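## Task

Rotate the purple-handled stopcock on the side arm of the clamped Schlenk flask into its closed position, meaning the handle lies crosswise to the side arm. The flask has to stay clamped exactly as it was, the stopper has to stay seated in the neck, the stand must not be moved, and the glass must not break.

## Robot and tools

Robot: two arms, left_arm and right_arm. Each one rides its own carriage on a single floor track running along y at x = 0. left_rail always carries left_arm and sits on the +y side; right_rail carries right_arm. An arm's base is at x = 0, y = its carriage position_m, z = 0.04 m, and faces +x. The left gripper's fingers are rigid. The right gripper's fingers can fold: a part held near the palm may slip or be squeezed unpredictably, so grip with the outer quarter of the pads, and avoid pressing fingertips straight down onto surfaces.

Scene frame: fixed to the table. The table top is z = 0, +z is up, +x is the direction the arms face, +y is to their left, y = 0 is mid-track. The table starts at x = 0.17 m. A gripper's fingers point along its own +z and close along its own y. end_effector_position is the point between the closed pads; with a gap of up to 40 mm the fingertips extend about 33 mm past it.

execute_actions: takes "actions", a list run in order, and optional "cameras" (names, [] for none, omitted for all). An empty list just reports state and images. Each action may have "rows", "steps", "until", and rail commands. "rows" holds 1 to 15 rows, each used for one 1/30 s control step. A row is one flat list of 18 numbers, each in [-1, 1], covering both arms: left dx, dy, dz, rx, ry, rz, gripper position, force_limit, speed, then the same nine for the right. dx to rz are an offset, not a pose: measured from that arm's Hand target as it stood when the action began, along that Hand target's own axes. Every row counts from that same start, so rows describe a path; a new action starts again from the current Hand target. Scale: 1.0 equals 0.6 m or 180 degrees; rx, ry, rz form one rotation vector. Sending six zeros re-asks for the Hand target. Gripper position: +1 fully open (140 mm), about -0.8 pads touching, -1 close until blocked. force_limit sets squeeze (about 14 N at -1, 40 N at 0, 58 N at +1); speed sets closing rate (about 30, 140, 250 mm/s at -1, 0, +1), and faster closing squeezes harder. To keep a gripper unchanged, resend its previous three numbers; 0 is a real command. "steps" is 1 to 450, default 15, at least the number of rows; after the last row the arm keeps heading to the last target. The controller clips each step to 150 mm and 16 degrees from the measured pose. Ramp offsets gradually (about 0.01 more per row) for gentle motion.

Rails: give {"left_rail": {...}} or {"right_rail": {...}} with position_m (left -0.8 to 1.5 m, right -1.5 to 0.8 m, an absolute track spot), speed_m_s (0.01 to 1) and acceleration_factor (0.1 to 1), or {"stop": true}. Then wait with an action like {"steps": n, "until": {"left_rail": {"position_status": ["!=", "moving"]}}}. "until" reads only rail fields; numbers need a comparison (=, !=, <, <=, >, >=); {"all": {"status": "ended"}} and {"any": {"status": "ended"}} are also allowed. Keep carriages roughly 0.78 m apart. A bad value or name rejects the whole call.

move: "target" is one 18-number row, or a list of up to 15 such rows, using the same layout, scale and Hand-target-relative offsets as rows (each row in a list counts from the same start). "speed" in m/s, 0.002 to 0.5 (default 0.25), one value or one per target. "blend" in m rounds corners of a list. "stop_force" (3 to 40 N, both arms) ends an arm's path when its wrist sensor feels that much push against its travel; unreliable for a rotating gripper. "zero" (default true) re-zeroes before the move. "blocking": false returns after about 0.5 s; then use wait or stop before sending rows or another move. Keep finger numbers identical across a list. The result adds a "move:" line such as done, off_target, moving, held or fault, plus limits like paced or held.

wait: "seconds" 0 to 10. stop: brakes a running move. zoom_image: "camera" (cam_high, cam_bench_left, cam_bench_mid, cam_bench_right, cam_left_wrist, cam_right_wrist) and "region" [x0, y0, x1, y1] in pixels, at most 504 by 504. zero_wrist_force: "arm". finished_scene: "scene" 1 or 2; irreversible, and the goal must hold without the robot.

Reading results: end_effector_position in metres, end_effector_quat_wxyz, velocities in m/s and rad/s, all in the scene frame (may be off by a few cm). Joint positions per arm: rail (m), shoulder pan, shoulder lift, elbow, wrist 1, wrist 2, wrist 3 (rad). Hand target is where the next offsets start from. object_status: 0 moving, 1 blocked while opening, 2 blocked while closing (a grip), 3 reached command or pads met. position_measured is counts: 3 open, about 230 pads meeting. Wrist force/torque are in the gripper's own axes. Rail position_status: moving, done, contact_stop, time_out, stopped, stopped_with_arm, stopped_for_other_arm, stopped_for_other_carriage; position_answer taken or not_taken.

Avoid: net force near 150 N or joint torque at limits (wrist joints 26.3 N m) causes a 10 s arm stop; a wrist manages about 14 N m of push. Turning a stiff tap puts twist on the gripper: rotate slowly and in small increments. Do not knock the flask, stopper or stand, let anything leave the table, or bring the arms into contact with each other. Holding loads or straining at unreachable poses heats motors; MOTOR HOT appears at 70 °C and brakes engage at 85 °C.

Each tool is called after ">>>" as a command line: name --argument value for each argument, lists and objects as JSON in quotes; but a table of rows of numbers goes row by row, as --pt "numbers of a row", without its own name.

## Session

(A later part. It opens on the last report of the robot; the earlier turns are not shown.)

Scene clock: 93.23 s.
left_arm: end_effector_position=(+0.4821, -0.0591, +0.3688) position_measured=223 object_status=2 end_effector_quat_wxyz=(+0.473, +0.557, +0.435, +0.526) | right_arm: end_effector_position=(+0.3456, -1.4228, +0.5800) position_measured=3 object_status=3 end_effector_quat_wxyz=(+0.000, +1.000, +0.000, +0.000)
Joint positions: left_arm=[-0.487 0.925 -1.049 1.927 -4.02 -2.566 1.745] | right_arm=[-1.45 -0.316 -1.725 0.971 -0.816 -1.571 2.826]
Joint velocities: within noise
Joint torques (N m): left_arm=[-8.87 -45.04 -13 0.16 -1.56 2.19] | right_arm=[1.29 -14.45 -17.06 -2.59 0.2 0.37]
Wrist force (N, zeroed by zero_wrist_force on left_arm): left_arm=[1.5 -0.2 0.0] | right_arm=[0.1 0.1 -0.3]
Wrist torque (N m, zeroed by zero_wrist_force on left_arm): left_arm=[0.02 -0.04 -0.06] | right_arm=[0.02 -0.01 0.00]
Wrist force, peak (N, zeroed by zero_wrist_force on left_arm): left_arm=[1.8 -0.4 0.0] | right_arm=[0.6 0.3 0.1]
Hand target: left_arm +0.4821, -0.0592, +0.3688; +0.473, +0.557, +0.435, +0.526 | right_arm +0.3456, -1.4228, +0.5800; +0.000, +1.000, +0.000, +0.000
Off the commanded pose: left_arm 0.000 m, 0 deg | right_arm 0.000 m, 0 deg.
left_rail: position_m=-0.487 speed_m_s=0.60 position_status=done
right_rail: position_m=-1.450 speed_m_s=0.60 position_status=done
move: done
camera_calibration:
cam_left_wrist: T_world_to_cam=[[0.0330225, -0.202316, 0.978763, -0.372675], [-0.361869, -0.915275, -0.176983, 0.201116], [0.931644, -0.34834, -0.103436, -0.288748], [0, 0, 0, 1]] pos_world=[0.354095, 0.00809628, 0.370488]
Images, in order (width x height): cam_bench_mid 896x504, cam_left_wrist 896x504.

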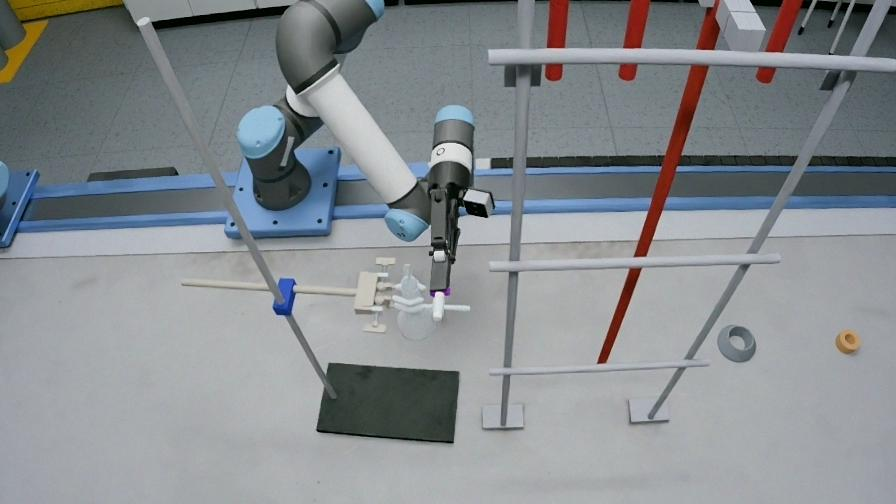

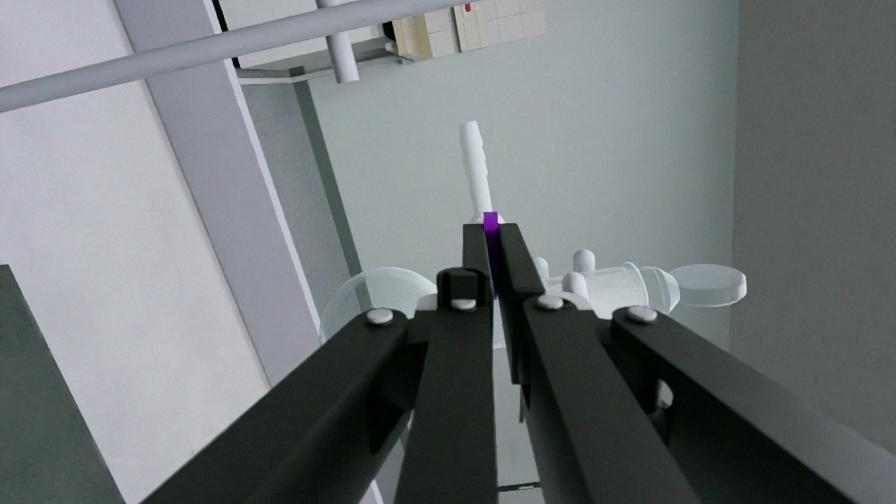

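>>> move --target '[0, 0, 0, 0, 0, 0.1111, -1, -1, -1, 0, 0, 0, 0, 0, 0, 1, 1, 1]' --speed 0.08 --cameras '["cam_left_wrist"]'

>>> zoom_image --camera "cam_left_wrist" --region '[430, 180, 550, 320]'

Scene clock: 96.53 s.
left_arm: end_effector_position=(+0.4821, -0.0591, +0.3688) position_measured=223 object_status=2 end_effector_quat_wxyz=(+0.375, +0.624, +0.332, +0.600) | right_arm: end_effector_position=(+0.3456, -1.4228, +0.5800) position_measured=3 object_status=3 end_effector_quat_wxyz=(+0.000, +1.000, +0.000, +0.000)
Joint positions: left_arm=[-0.487 0.925 -1.049 1.927 -4.02 -2.566 2.094] | right_arm=[-1.45 -0.316 -1.725 0.971 -0.816 -1.571 2.826]
Joint velocities: within noise
Joint torques (N m): left_arm=[-5.46 -47.1 -6.75 -0.16 -1.83 2.65] | right_arm=[1.58 -14.3 -17.4 -2.47 0.19 0.28]
Wrist force (N, zeroed by zero_wrist_force on left_arm): left_arm=[2.9 -3.4 -0.1] | right_arm=[0.1 0.3 -0.1]
Wrist torque (N m, zeroed by zero_wrist_force on left_arm): left_arm=[0.09 -0.17 0.14] | right_arm=[0.08 -0.02 0.00]
Wrist force, peak (N, zeroed by zero_wrist_force on left_arm): left_arm=[2.9 -3.6 -0.2] | right_arm=[0.0 0.6 -0.5]
Hand target: left_arm +0.4821, -0.0592, +0.3688; +0.375, +0.624, +0.332, +0.600 | right_arm +0.3456, -1.4228, +0.5800; +0.000, +1.000, +0.000, +0.000
Off the commanded pose: left_arm 0.000 m, 0 deg | right_arm 0.000 m, 0 deg.
left_rail: position_m=-0.487 speed_m_s=0.60 position_status=done
right_rail: position_m=-1.450 speed_m_s=0.60 position_status=done
move: done
camera_calibration:
cam_left_wrist: T_world_to_cam=[[0.0105067, -0.524211, 0.851524, -0.333958], [-0.353679, -0.798473, -0.487188, 0.318496], [0.935308, -0.296047, -0.193792, -0.254093], [0, 0, 0, 1]] pos_world=[0.353809, 0.00402243, 0.3903]
Images, in order (width x height): cam_left_wrist 896x504.

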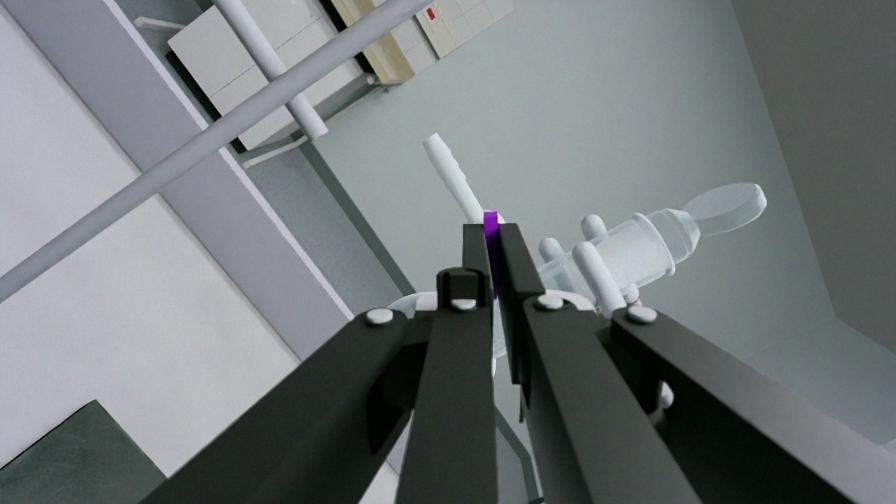

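Scaled by 3.600.

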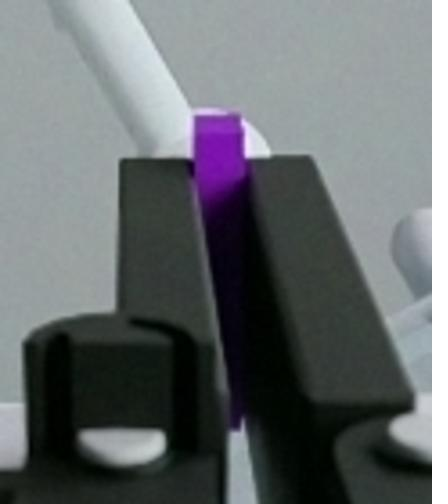

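>>> move --target '[0.0007, -0.0008, 0, 0, 0, 0, -1, -1, -1, 0, 0, 0, 0, 0, 0, 1, 1, 1]' --speed 0.01 --cameras '[]'

>>> move --target '[0, 0, 0, 0, 0, 0.0833, -1, -1, -1, 0, 0, 0, 0, 0, 0, 1, 1, 1]' --speed 0.08 --cameras '[]'

Scene clock: 98.10 s.
left_arm: end_effector_position=(+0.4821, -0.0586, +0.3686) position_measured=223 object_status=2 end_effector_quat_wxyz=(+0.375, +0.624, +0.332, +0.600) | right_arm: end_effector_position=(+0.3456, -1.4228, +0.5800) position_measured=3 object_status=3 end_effector_quat_wxyz=(+0.000, +1.000, +0.000, +0.000)
Joint positions: left_arm=[-0.487 0.926 -1.048 1.925 -4.019 -2.566 2.094] | right_arm=[-1.45 -0.316 -1.725 0.971 -0.816 -1.571 2.826]
Joint velocities: within noise
Joint torques (N m): left_arm=[11.72 -31.78 -27.99 0.2 -1.15 2.19] | right_arm=[1.36 -14.6 -17.11 -2.5 0.22 0.41]
Wrist force (N, zeroed by zero_wrist_force on left_arm): left_arm=[-0.1 -1.0 0.6] | right_arm=[0.1 0.3 -0.3]
Wrist torque (N m, zeroed by zero_wrist_force on left_arm): left_arm=[-0.06 -0.23 0.20] | right_arm=[0.05 -0.03 -0.01]
Wrist force, peak (N, zeroed by zero_wrist_force on left_arm): left_arm=[3.2 -3.8 -0.2] | right_arm=[0.0 0.2 -0.7]
Hand target: left_arm +0.4821, -0.0586, +0.3686; +0.375, +0.624, +0.332, +0.600 | right_arm +0.3456, -1.4228, +0.5800; +0.000, +1.000, +0.000, +0.000
Off the commanded pose: left_arm 0.000 m, 0 deg | right_arm 0.000 m, 0 deg.
left_rail: position_m=-0.487 speed_m_s=0.60 position_status=done
right_rail: position_m=-1.450 speed_m_s=0.60 position_status=done
move: done
No camera images: "cameras" was empty.

Scene clock: 100.23 s.
left_arm: end_effector_position=(+0.4821, -0.0585, +0.3686) position_measured=223 object_status=2 end_effector_quat_wxyz=(+0.293, +0.662, +0.248, +0.643) | right_arm: end_effector_position=(+0.3456, -1.4228, +0.5800) position_measured=3 object_status=3 end_effector_quat_wxyz=(+0.000, +1.000, +0.000, +0.000)
Joint positions: left_arm=[-0.487 0.926 -1.047 1.925 -4.019 -2.566 2.356] | right_arm=[-1.45 -0.316 -1.725 0.971 -0.816 -1.571 2.826]
Joint velocities: within noise
Joint torques (N m): left_arm=[9.71 -47.95 -7.81 0.09 -0.91 2.52] | right_arm=[1.44 -13.73 -17.31 -2.32 0.23 0.23]
Wrist force (N, zeroed by zero_wrist_force on left_arm): left_arm=[1.6 -2.9 0.2] | right_arm=[0.4 0.2 -0.4]
Wrist torque (N m, zeroed by zero_wrist_force on left_arm): left_arm=[-0.04 -0.23 0.32] | right_arm=[0.05 -0.09 -0.01]
Wrist force, peak (N, zeroed by zero_wrist_force on left_arm): left_arm=[1.8 -3.1 0.4] | right_arm=[0.4 0.2 -0.4]
Hand target: left_arm +0.4821, -0.0586, +0.3686; +0.293, +0.662, +0.248, +0.643 | right_arm +0.3456, -1.4228, +0.5800; +0.000, +1.000, +0.000, +0.000
Off the commanded pose: left_arm 0.000 m, 0 deg | right_arm 0.000 m, 0 deg.
left_rail: position_m=-0.487 speed_m_s=0.60 position_status=done
right_rail: position_m=-1.450 speed_m_s=0.60 position_status=done
move: done
No camera images: "cameras" was empty.

>>> move --target '[0.0004, -0.0007, 0, 0, 0, 0.0833, -1, -1, -1, 0, 0, 0, 0, 0, 0, 1, 1, 1]' --speed 0.08 --cameras '["cam_left_wrist"]'

>>> zoom_image --camera "cam_left_wrist" --region '[430, 180, 550, 320]'

Scene clock: 103.00 s.
left_arm: end_effector_position=(+0.4822, -0.0581, +0.3685) position_measured=223 object_status=2 end_effector_quat_wxyz=(+0.207, +0.689, +0.159, +0.676) | right_arm: end_effector_position=(+0.3456, -1.4228, +0.5800) position_measured=3 object_status=3 end_effector_quat_wxyz=(+0.000, +1.000, +0.000, +0.000)
Joint positions: left_arm=[-0.487 0.926 -1.046 1.924 -4.019 -2.567 2.618] | right_arm=[-1.45 -0.316 -1.725 0.971 -0.816 -1.571 2.826]
Joint velocities: within noise
Joint torques (N m): left_arm=[10.9 -46.72 -17.12 -0.01 -1.32 2.33] | right_arm=[1.68 -14.22 -17.56 -2.17 0.13 0.3]
Wrist force (N, zeroed by zero_wrist_force on left_arm): left_arm=[1.2 -2.0 0.8] | right_arm=[0.3 0.2 -0.1]
Wrist torque (N m, zeroed by zero_wrist_force on left_arm): left_arm=[-0.04 -0.23 0.51] | right_arm=[0.04 -0.06 0.00]
Wrist force, peak (N, zeroed by zero_wrist_force on left_arm): left_arm=[2.0 -3.0 0.5] | right_arm=[0.5 0.3 -0.6]
Hand target: left_arm +0.4821, -0.0581, +0.3685; +0.207, +0.689, +0.159, +0.676 | right_arm +0.3456, -1.4228, +0.5800; +0.000, +1.000, +0.000, +0.000
Off the commanded pose: left_arm 0.000 m, 0 deg | right_arm 0.000 m, 0 deg.
left_rail: position_m=-0.487 speed_m_s=0.60 position_status=done
right_rail: position_m=-1.450 speed_m_s=0.60 position_status=done
move: done
camera_calibration:
cam_left_wrist: T_world_to_cam=[[-0.0142359, -0.879029, 0.476557, -0.203607], [-0.329044, -0.445941, -0.832386, 0.454994], [0.944207, -0.168658, -0.282891, -0.217974], [0, 0, 0, 1]] pos_world=[0.352628, -0.0128387, 0.414098]
Images, in order (width x height): cam_left_wrist 896x504.

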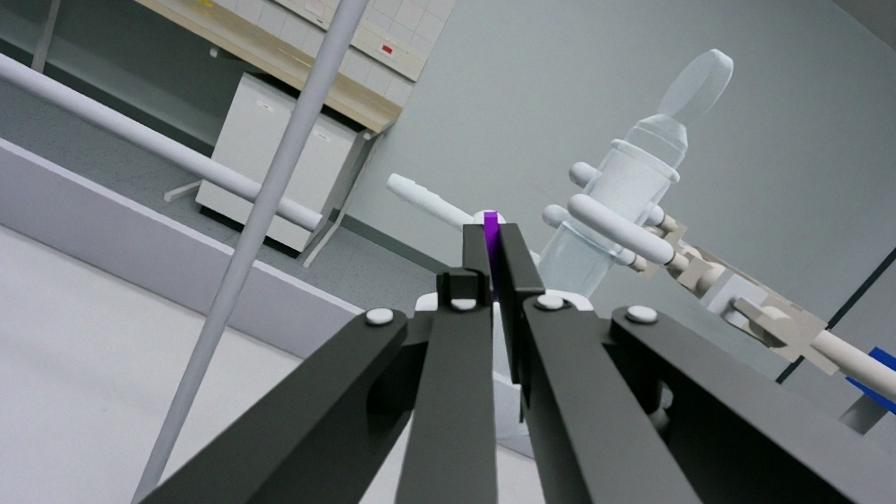

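Scaled by 3.600.

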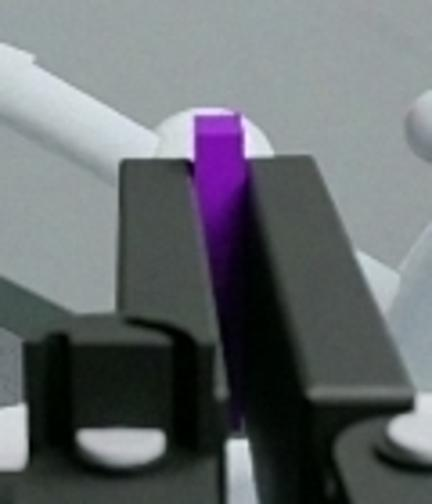

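>>> move --target '[0.0003, -0.0005, 0, 0, 0, 0.0833, -1, -1, -1, 0, 0, 0, 0, 0, 0, 1, 1, 1]' --speed 0.08 --cameras '[]'

Scene clock: 106.10 s.
left_arm: end_effector_position=(+0.4822, -0.0577, +0.3685) position_measured=223 object_status=2 end_effector_quat_wxyz=(+0.117, +0.704, +0.068, +0.697) | right_arm: end_effector_position=(+0.3456, -1.4228, +0.5800) position_measured=3 object_status=3 end_effector_quat_wxyz=(+0.000, +1.000, +0.000, +0.000)
Joint positions: left_arm=[-0.487 0.927 -1.046 1.923 -4.019 -2.567 2.879] | right_arm=[-1.45 -0.316 -1.725 0.971 -0.816 -1.571 2.826]
Joint velocities: within noise
Joint torques (N m): left_arm=[11.11 -48.05 -15.8 0.09 -1.39 2.48] | right_arm=[2.21 -13.73 -17.34 -2.21 0.18 0.27]
Wrist force (N, zeroed by zero_wrist_force on left_arm): left_arm=[0.7 -2.2 0.8] | right_arm=[-0.2 0.1 -0.1]
Wrist torque (N m, zeroed by zero_wrist_force on left_arm): left_arm=[-0.03 -0.20 0.68] | right_arm=[0.03 0.04 0.01]
Wrist force, peak (N, zeroed by zero_wrist_force on left_arm): left_arm=[1.4 -2.4 1.1] | right_arm=[0.2 0.5 -0.4]
Hand target: left_arm +0.4822, -0.0578, +0.3685; +0.117, +0.704, +0.068, +0.697 | right_arm +0.3456, -1.4228, +0.5800; +0.000, +1.000, +0.000, +0.000
Off the commanded pose: left_arm 0.000 m, 0 deg | right_arm 0.000 m, 0 deg.
left_rail: position_m=-0.487 speed_m_s=0.60 position_status=done
right_rail: position_m=-1.450 speed_m_s=0.60 position_status=done
move: done
No camera images: "cameras" was empty.

>>> move --target '[0.0001, -0.0006, 0, 0, 0, 0.0833, -1, -1, -1, 0, 0, 0, 0, 0, 0, 1, 1, 1]' --speed 0.08 --cameras '["cam_left_wrist", "cam_bench_mid", "cam_bench_right", "cam_high"]'

>>> zoom_image --camera "cam_left_wrist" --region '[430, 180, 550, 320]'

>>> zoom_image --camera "cam_bench_mid" --region '[385, 240, 485, 350]'

Scene clock: 108.60 s.
left_arm: end_effector_position=(+0.4822, -0.0574, +0.3685) position_measured=223 object_status=2 end_effector_quat_wxyz=(+0.025, +0.707, -0.024, +0.707) | right_arm: end_effector_position=(+0.3456, -1.4228, +0.5800) position_measured=3 object_status=3 end_effector_quat_wxyz=(+0.000, +1.000, +0.000, +0.000)
Joint positions: left_arm=[-0.487 0.927 -1.045 1.922 -4.018 -2.568 3.141] | right_arm=[-1.45 -0.316 -1.725 0.971 -0.816 -1.571 2.826]
Joint velocities: within noise
Joint torques (N m): left_arm=[11.35 -48.01 -15.64 0.01 -1.33 1.99] | right_arm=[1.42 -14.5 -18.12 -1.99 0.24 0.4]
Wrist force (N, zeroed by zero_wrist_force on left_arm): left_arm=[0.7 -2.0 1.3] | right_arm=[-0.2 0.1 -0.2]
Wrist torque (N m, zeroed by zero_wrist_force on left_arm): left_arm=[-0.04 -0.17 0.84] | right_arm=[0.04 0.05 0.00]
Wrist force, peak (N, zeroed by zero_wrist_force on left_arm): left_arm=[1.1 -2.6 1.5] | right_arm=[0.3 0.6 -0.2]
Hand target: left_arm +0.4822, -0.0574, +0.3684; +0.025, +0.707, -0.025, +0.707 | right_arm +0.3456, -1.4228, +0.5800; +0.000, +1.000, +0.000, +0.000
Off the commanded pose: left_arm 0.000 m, 0 deg | right_arm 0.000 m, 0 deg.
left_rail: position_m=-0.487 speed_m_s=0.60 position_status=done
right_rail: position_m=-1.450 speed_m_s=0.60 position_status=done
move: done
camera_calibration:
cam_left_wrist: T_world_to_cam=[[-0.0226222, -0.999405, -0.0260361, -0.0206484], [-0.29567, 0.031566, -0.954768, 0.511703], [0.955022, -0.0139008, -0.296208, -0.209339], [0, 0, 0, 1]] pos_world=[0.350751, -0.0396985, 0.426012]
Images, in order (width x height): cam_high 896x504, cam_bench_mid 896x504, cam_bench_right 896x504, cam_left_wrist 896x504.

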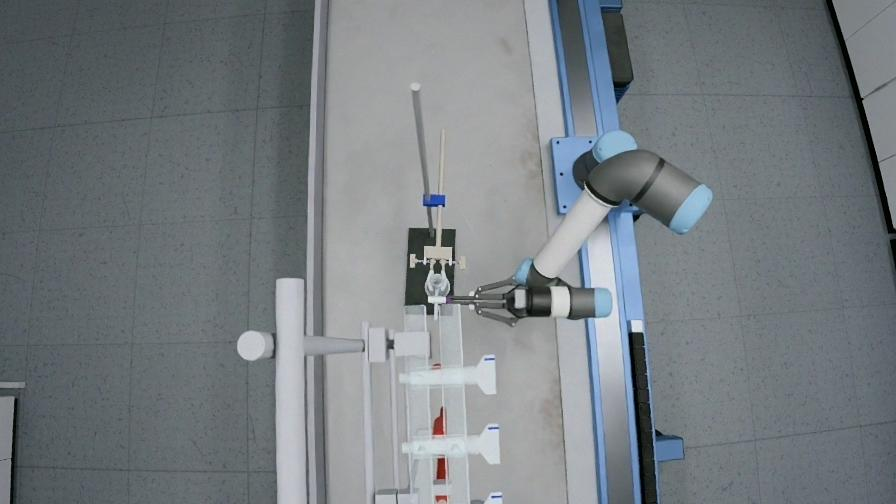

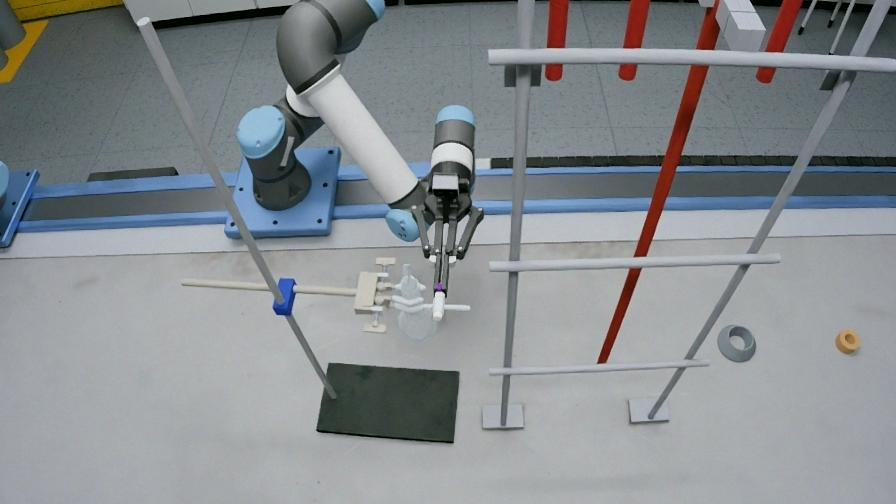

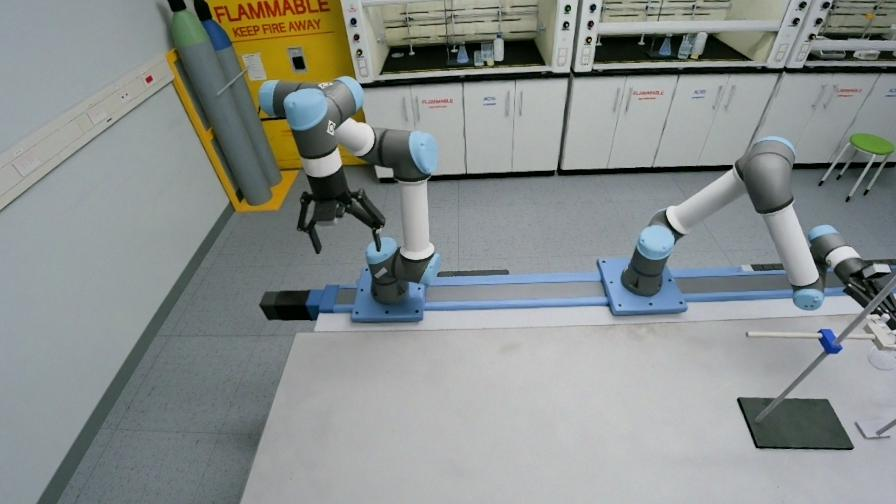

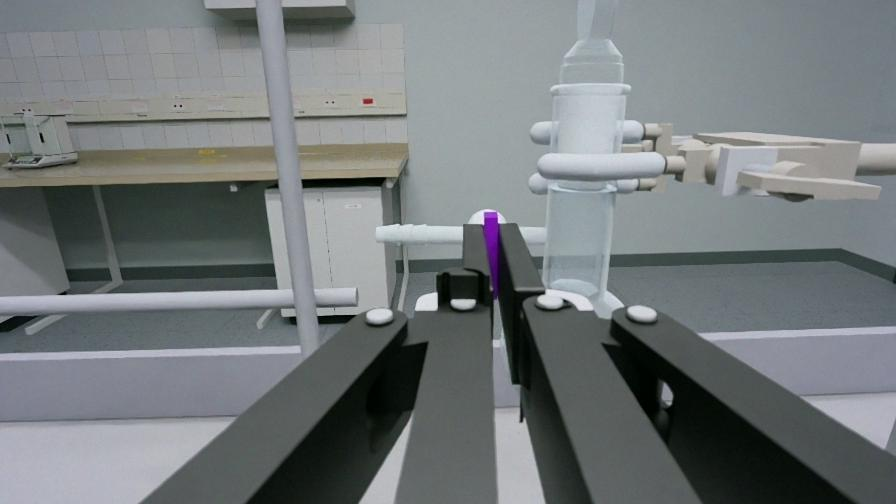

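Scaled by 3.600.

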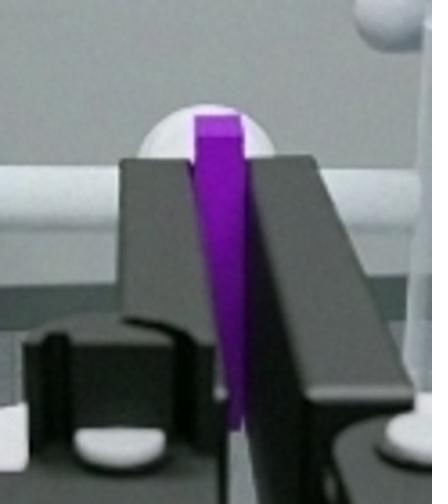

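Scaled by 4.582.

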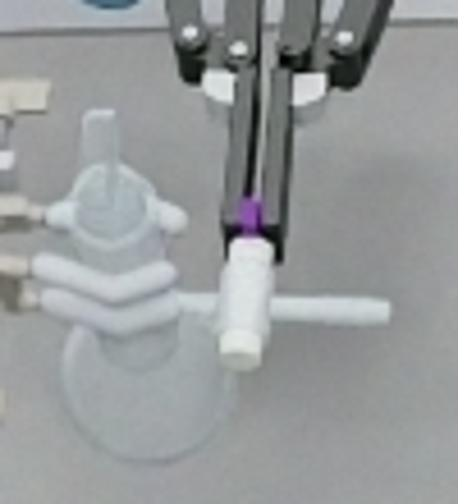

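>>> execute_actions --actions '[{"rows": [[0,0,0,0,0,0,-0.63,-1,-1,0,0,0,0,0,0,1,1,1]], "steps": 25}]' --cameras '["cam_left_wrist"]'

>>> zoom_image --camera "cam_left_wrist" --region '[430, 180, 550, 320]'

Scene clock: 110.70 s.
left_arm: end_effector_position=(+0.4822, -0.0574, +0.3685) position_measured=209 object_status=3 end_effector_quat_wxyz=(+0.025, +0.707, -0.025, +0.707) | right_arm: end_effector_position=(+0.3456, -1.4228, +0.5800) position_measured=3 object_status=3 end_effector_quat_wxyz=(+0.000, +1.000, +0.000, +0.000)
Joint positions: left_arm=[-0.487 0.927 -1.045 1.922 -4.018 -2.568 3.141] | right_arm=[-1.45 -0.316 -1.725 0.971 -0.816 -1.571 2.826]
Joint velocities: within noise
Joint torques (N m): left_arm=[10.56 -42.2 -9.25 -0.02 -0.3 1.98] | right_arm=[1.99 -14.83 -17.74 -1.96 0.3 0.22]
Wrist force (N, zeroed by zero_wrist_force on left_arm): left_arm=[2.9 -2.5 2.0] | right_arm=[0.0 0.1 -0.4]
Wrist torque (N m, zeroed by zero_wrist_force on left_arm): left_arm=[-0.01 -0.18 0.97] | right_arm=[0.02 -0.01 0.00]
Wrist force, peak (N, zeroed by zero_wrist_force on left_arm): left_arm=[3.0 -2.7 1.8] | right_arm=[0.2 0.3 -0.5]
Hand target: left_arm +0.4822, -0.0574, +0.3684; +0.025, +0.707, -0.025, +0.707 | right_arm +0.3456, -1.4228, +0.5800; +0.000, +1.000, +0.000, +0.000
Off the commanded pose: left_arm 0.000 m, 0 deg | right_arm 0.000 m, 0 deg.
left_rail: position_m=-0.487 speed_m_s=0.60 position_status=done
right_rail: position_m=-1.450 speed_m_s=0.60 position_status=done
camera_calibration:
cam_left_wrist: T_world_to_cam=[[-0.0226209, -0.999399, -0.0262511, -0.0205989], [-0.295703, 0.0317714, -0.954751, 0.511717], [0.955012, -0.0138348, -0.296245, -0.209295], [0, 0, 0, 1]] pos_world=[0.35073, -0.03974, 0.426019]
Images, in order (width x height): cam_left_wrist 896x504.

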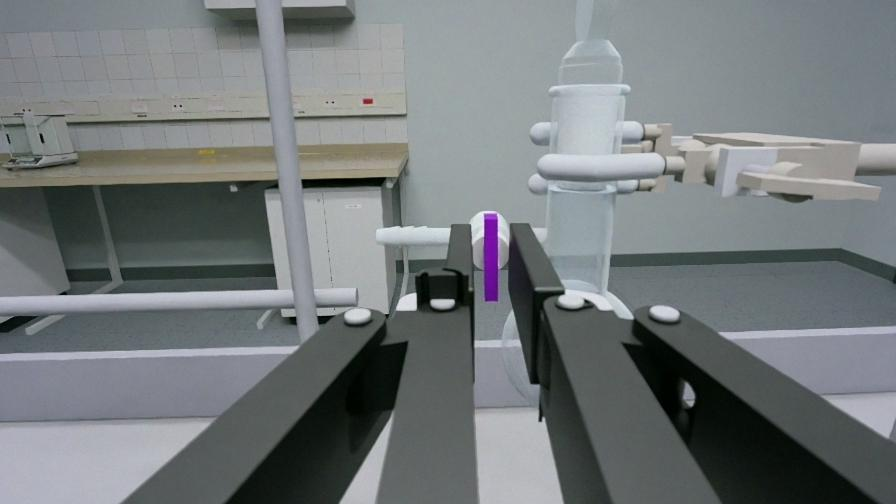

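Scaled by 3.600.

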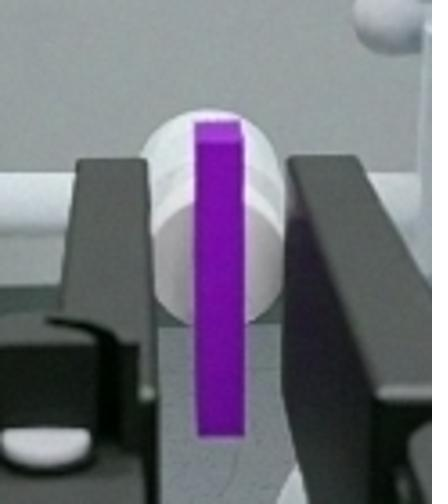

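>>> move --pt "0 0 -0.05 0 0 0 -0.63 -1 -1 0 0 0 0 0 0 1 1 1" --pt "0 0 -0.2 0 0 0 -0.63 -1 -1 0 0 0 0 0 0 1 1 1" --speed '[0.06, 0.2]' --blend '[0.01, 0]' --cameras '["cam_left_wrist", "cam_bench_mid", "cam_high"]'

>>> zoom_image --camera "cam_left_wrist" --region '[340, 50, 740, 400]'

>>> zoom_image --camera "cam_bench_mid" --region '[270, 230, 490, 410]'

Scene clock: 113.00 s.
left_arm: end_effector_position=(+0.3626, -0.0490, +0.3684) position_measured=209 object_status=3 end_effector_quat_wxyz=(+0.025, +0.707, -0.025, +0.707) | right_arm: end_effector_position=(+0.3456, -1.4228, +0.5800) position_measured=3 object_status=3 end_effector_quat_wxyz=(+0.000, +1.000, +0.000, +0.000)
Joint positions: left_arm=[-0.487 1.165 -1.079 1.984 -4.046 -2.806 3.141] | right_arm=[-1.45 -0.316 -1.725 0.971 -0.816 -1.571 2.826]
Joint velocities: within noise
Joint torques (N m): left_arm=[9.73 -42.93 -5.2 -2.89 -1.4 -0.94] | right_arm=[1.93 -14.3 -19.03 -1.89 0.29 0.3]
Wrist force (N, zeroed by zero_wrist_force on left_arm): left_arm=[2.7 -2.4 1.8] | right_arm=[0.1 0.2 -0.3]
Wrist torque (N m, zeroed by zero_wrist_force on left_arm): left_arm=[0.01 -0.15 0.98] | right_arm=[0.04 -0.01 -0.01]
Wrist force, peak (N, zeroed by zero_wrist_force on left_arm): left_arm=[2.7 -2.4 2.9] | right_arm=[0.0 0.3 -0.6]
Hand target: left_arm +0.3625, -0.0490, +0.3684; +0.025, +0.707, -0.025, +0.707 | right_arm +0.3456, -1.4228, +0.5800; +0.000, +1.000, +0.000, +0.000
Off the commanded pose: left_arm 0.000 m, 0 deg | right_arm 0.000 m, 0 deg.
left_rail: position_m=-0.487 speed_m_s=0.60 position_status=done
right_rail: position_m=-1.450 speed_m_s=0.60 position_status=done
move: done
camera_calibration:
cam_left_wrist: T_world_to_cam=[[-0.0226077, -0.999399, -0.0262633, -0.0149576], [-0.295711, 0.0317793, -0.954749, 0.476084], [0.95501, -0.0138183, -0.296252, -0.0949606], [0, 0, 0, 1]] pos_world=[0.231134, -0.0313904, 0.426016]
Images, in order (width x height): cam_high 896x504, cam_bench_mid 896x504, cam_left_wrist 896x504.

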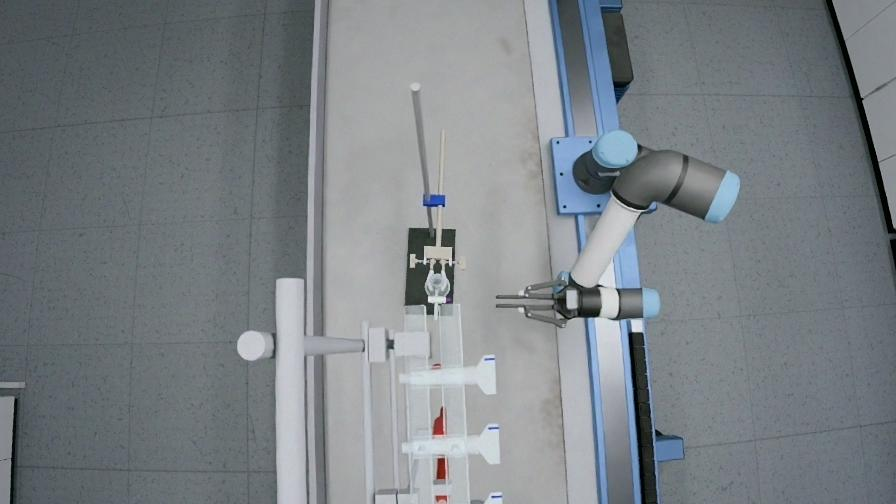

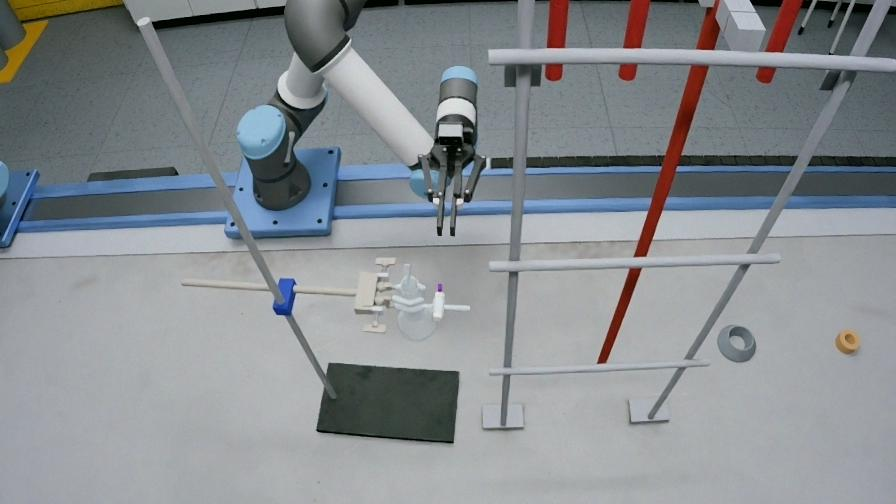

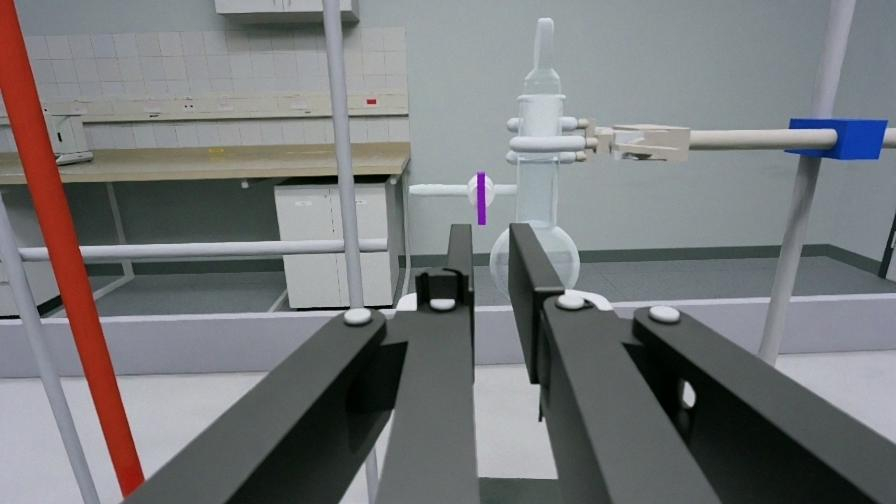

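Scaled by 1.260.

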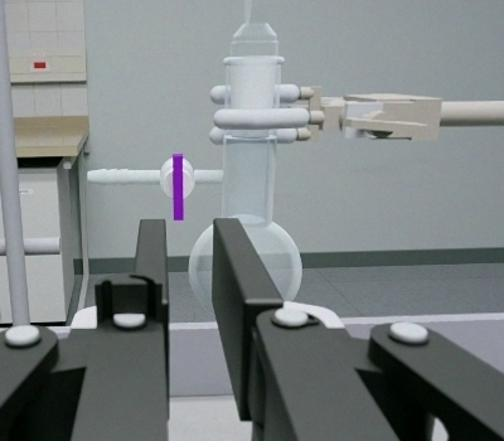

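Scaled by 2.291.

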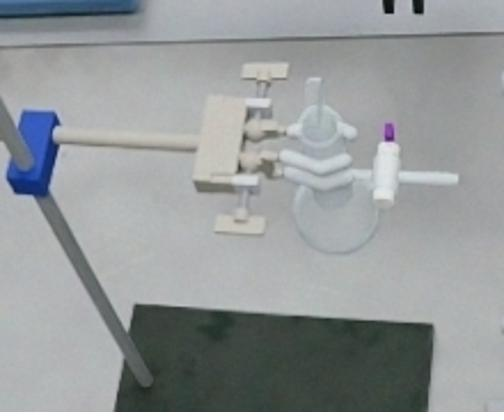

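>>> zoom_image --camera "cam_left_wrist" --region '[400, 150, 560, 240]'

Scaled by 3.150.

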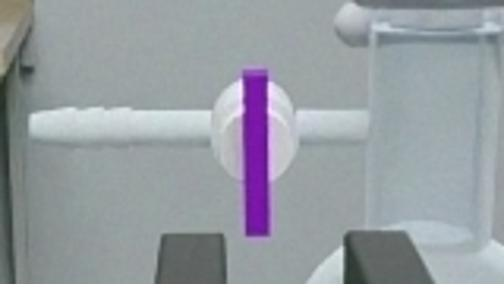

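>>> finished_scene --scene 1

The scene is finished: the task was done.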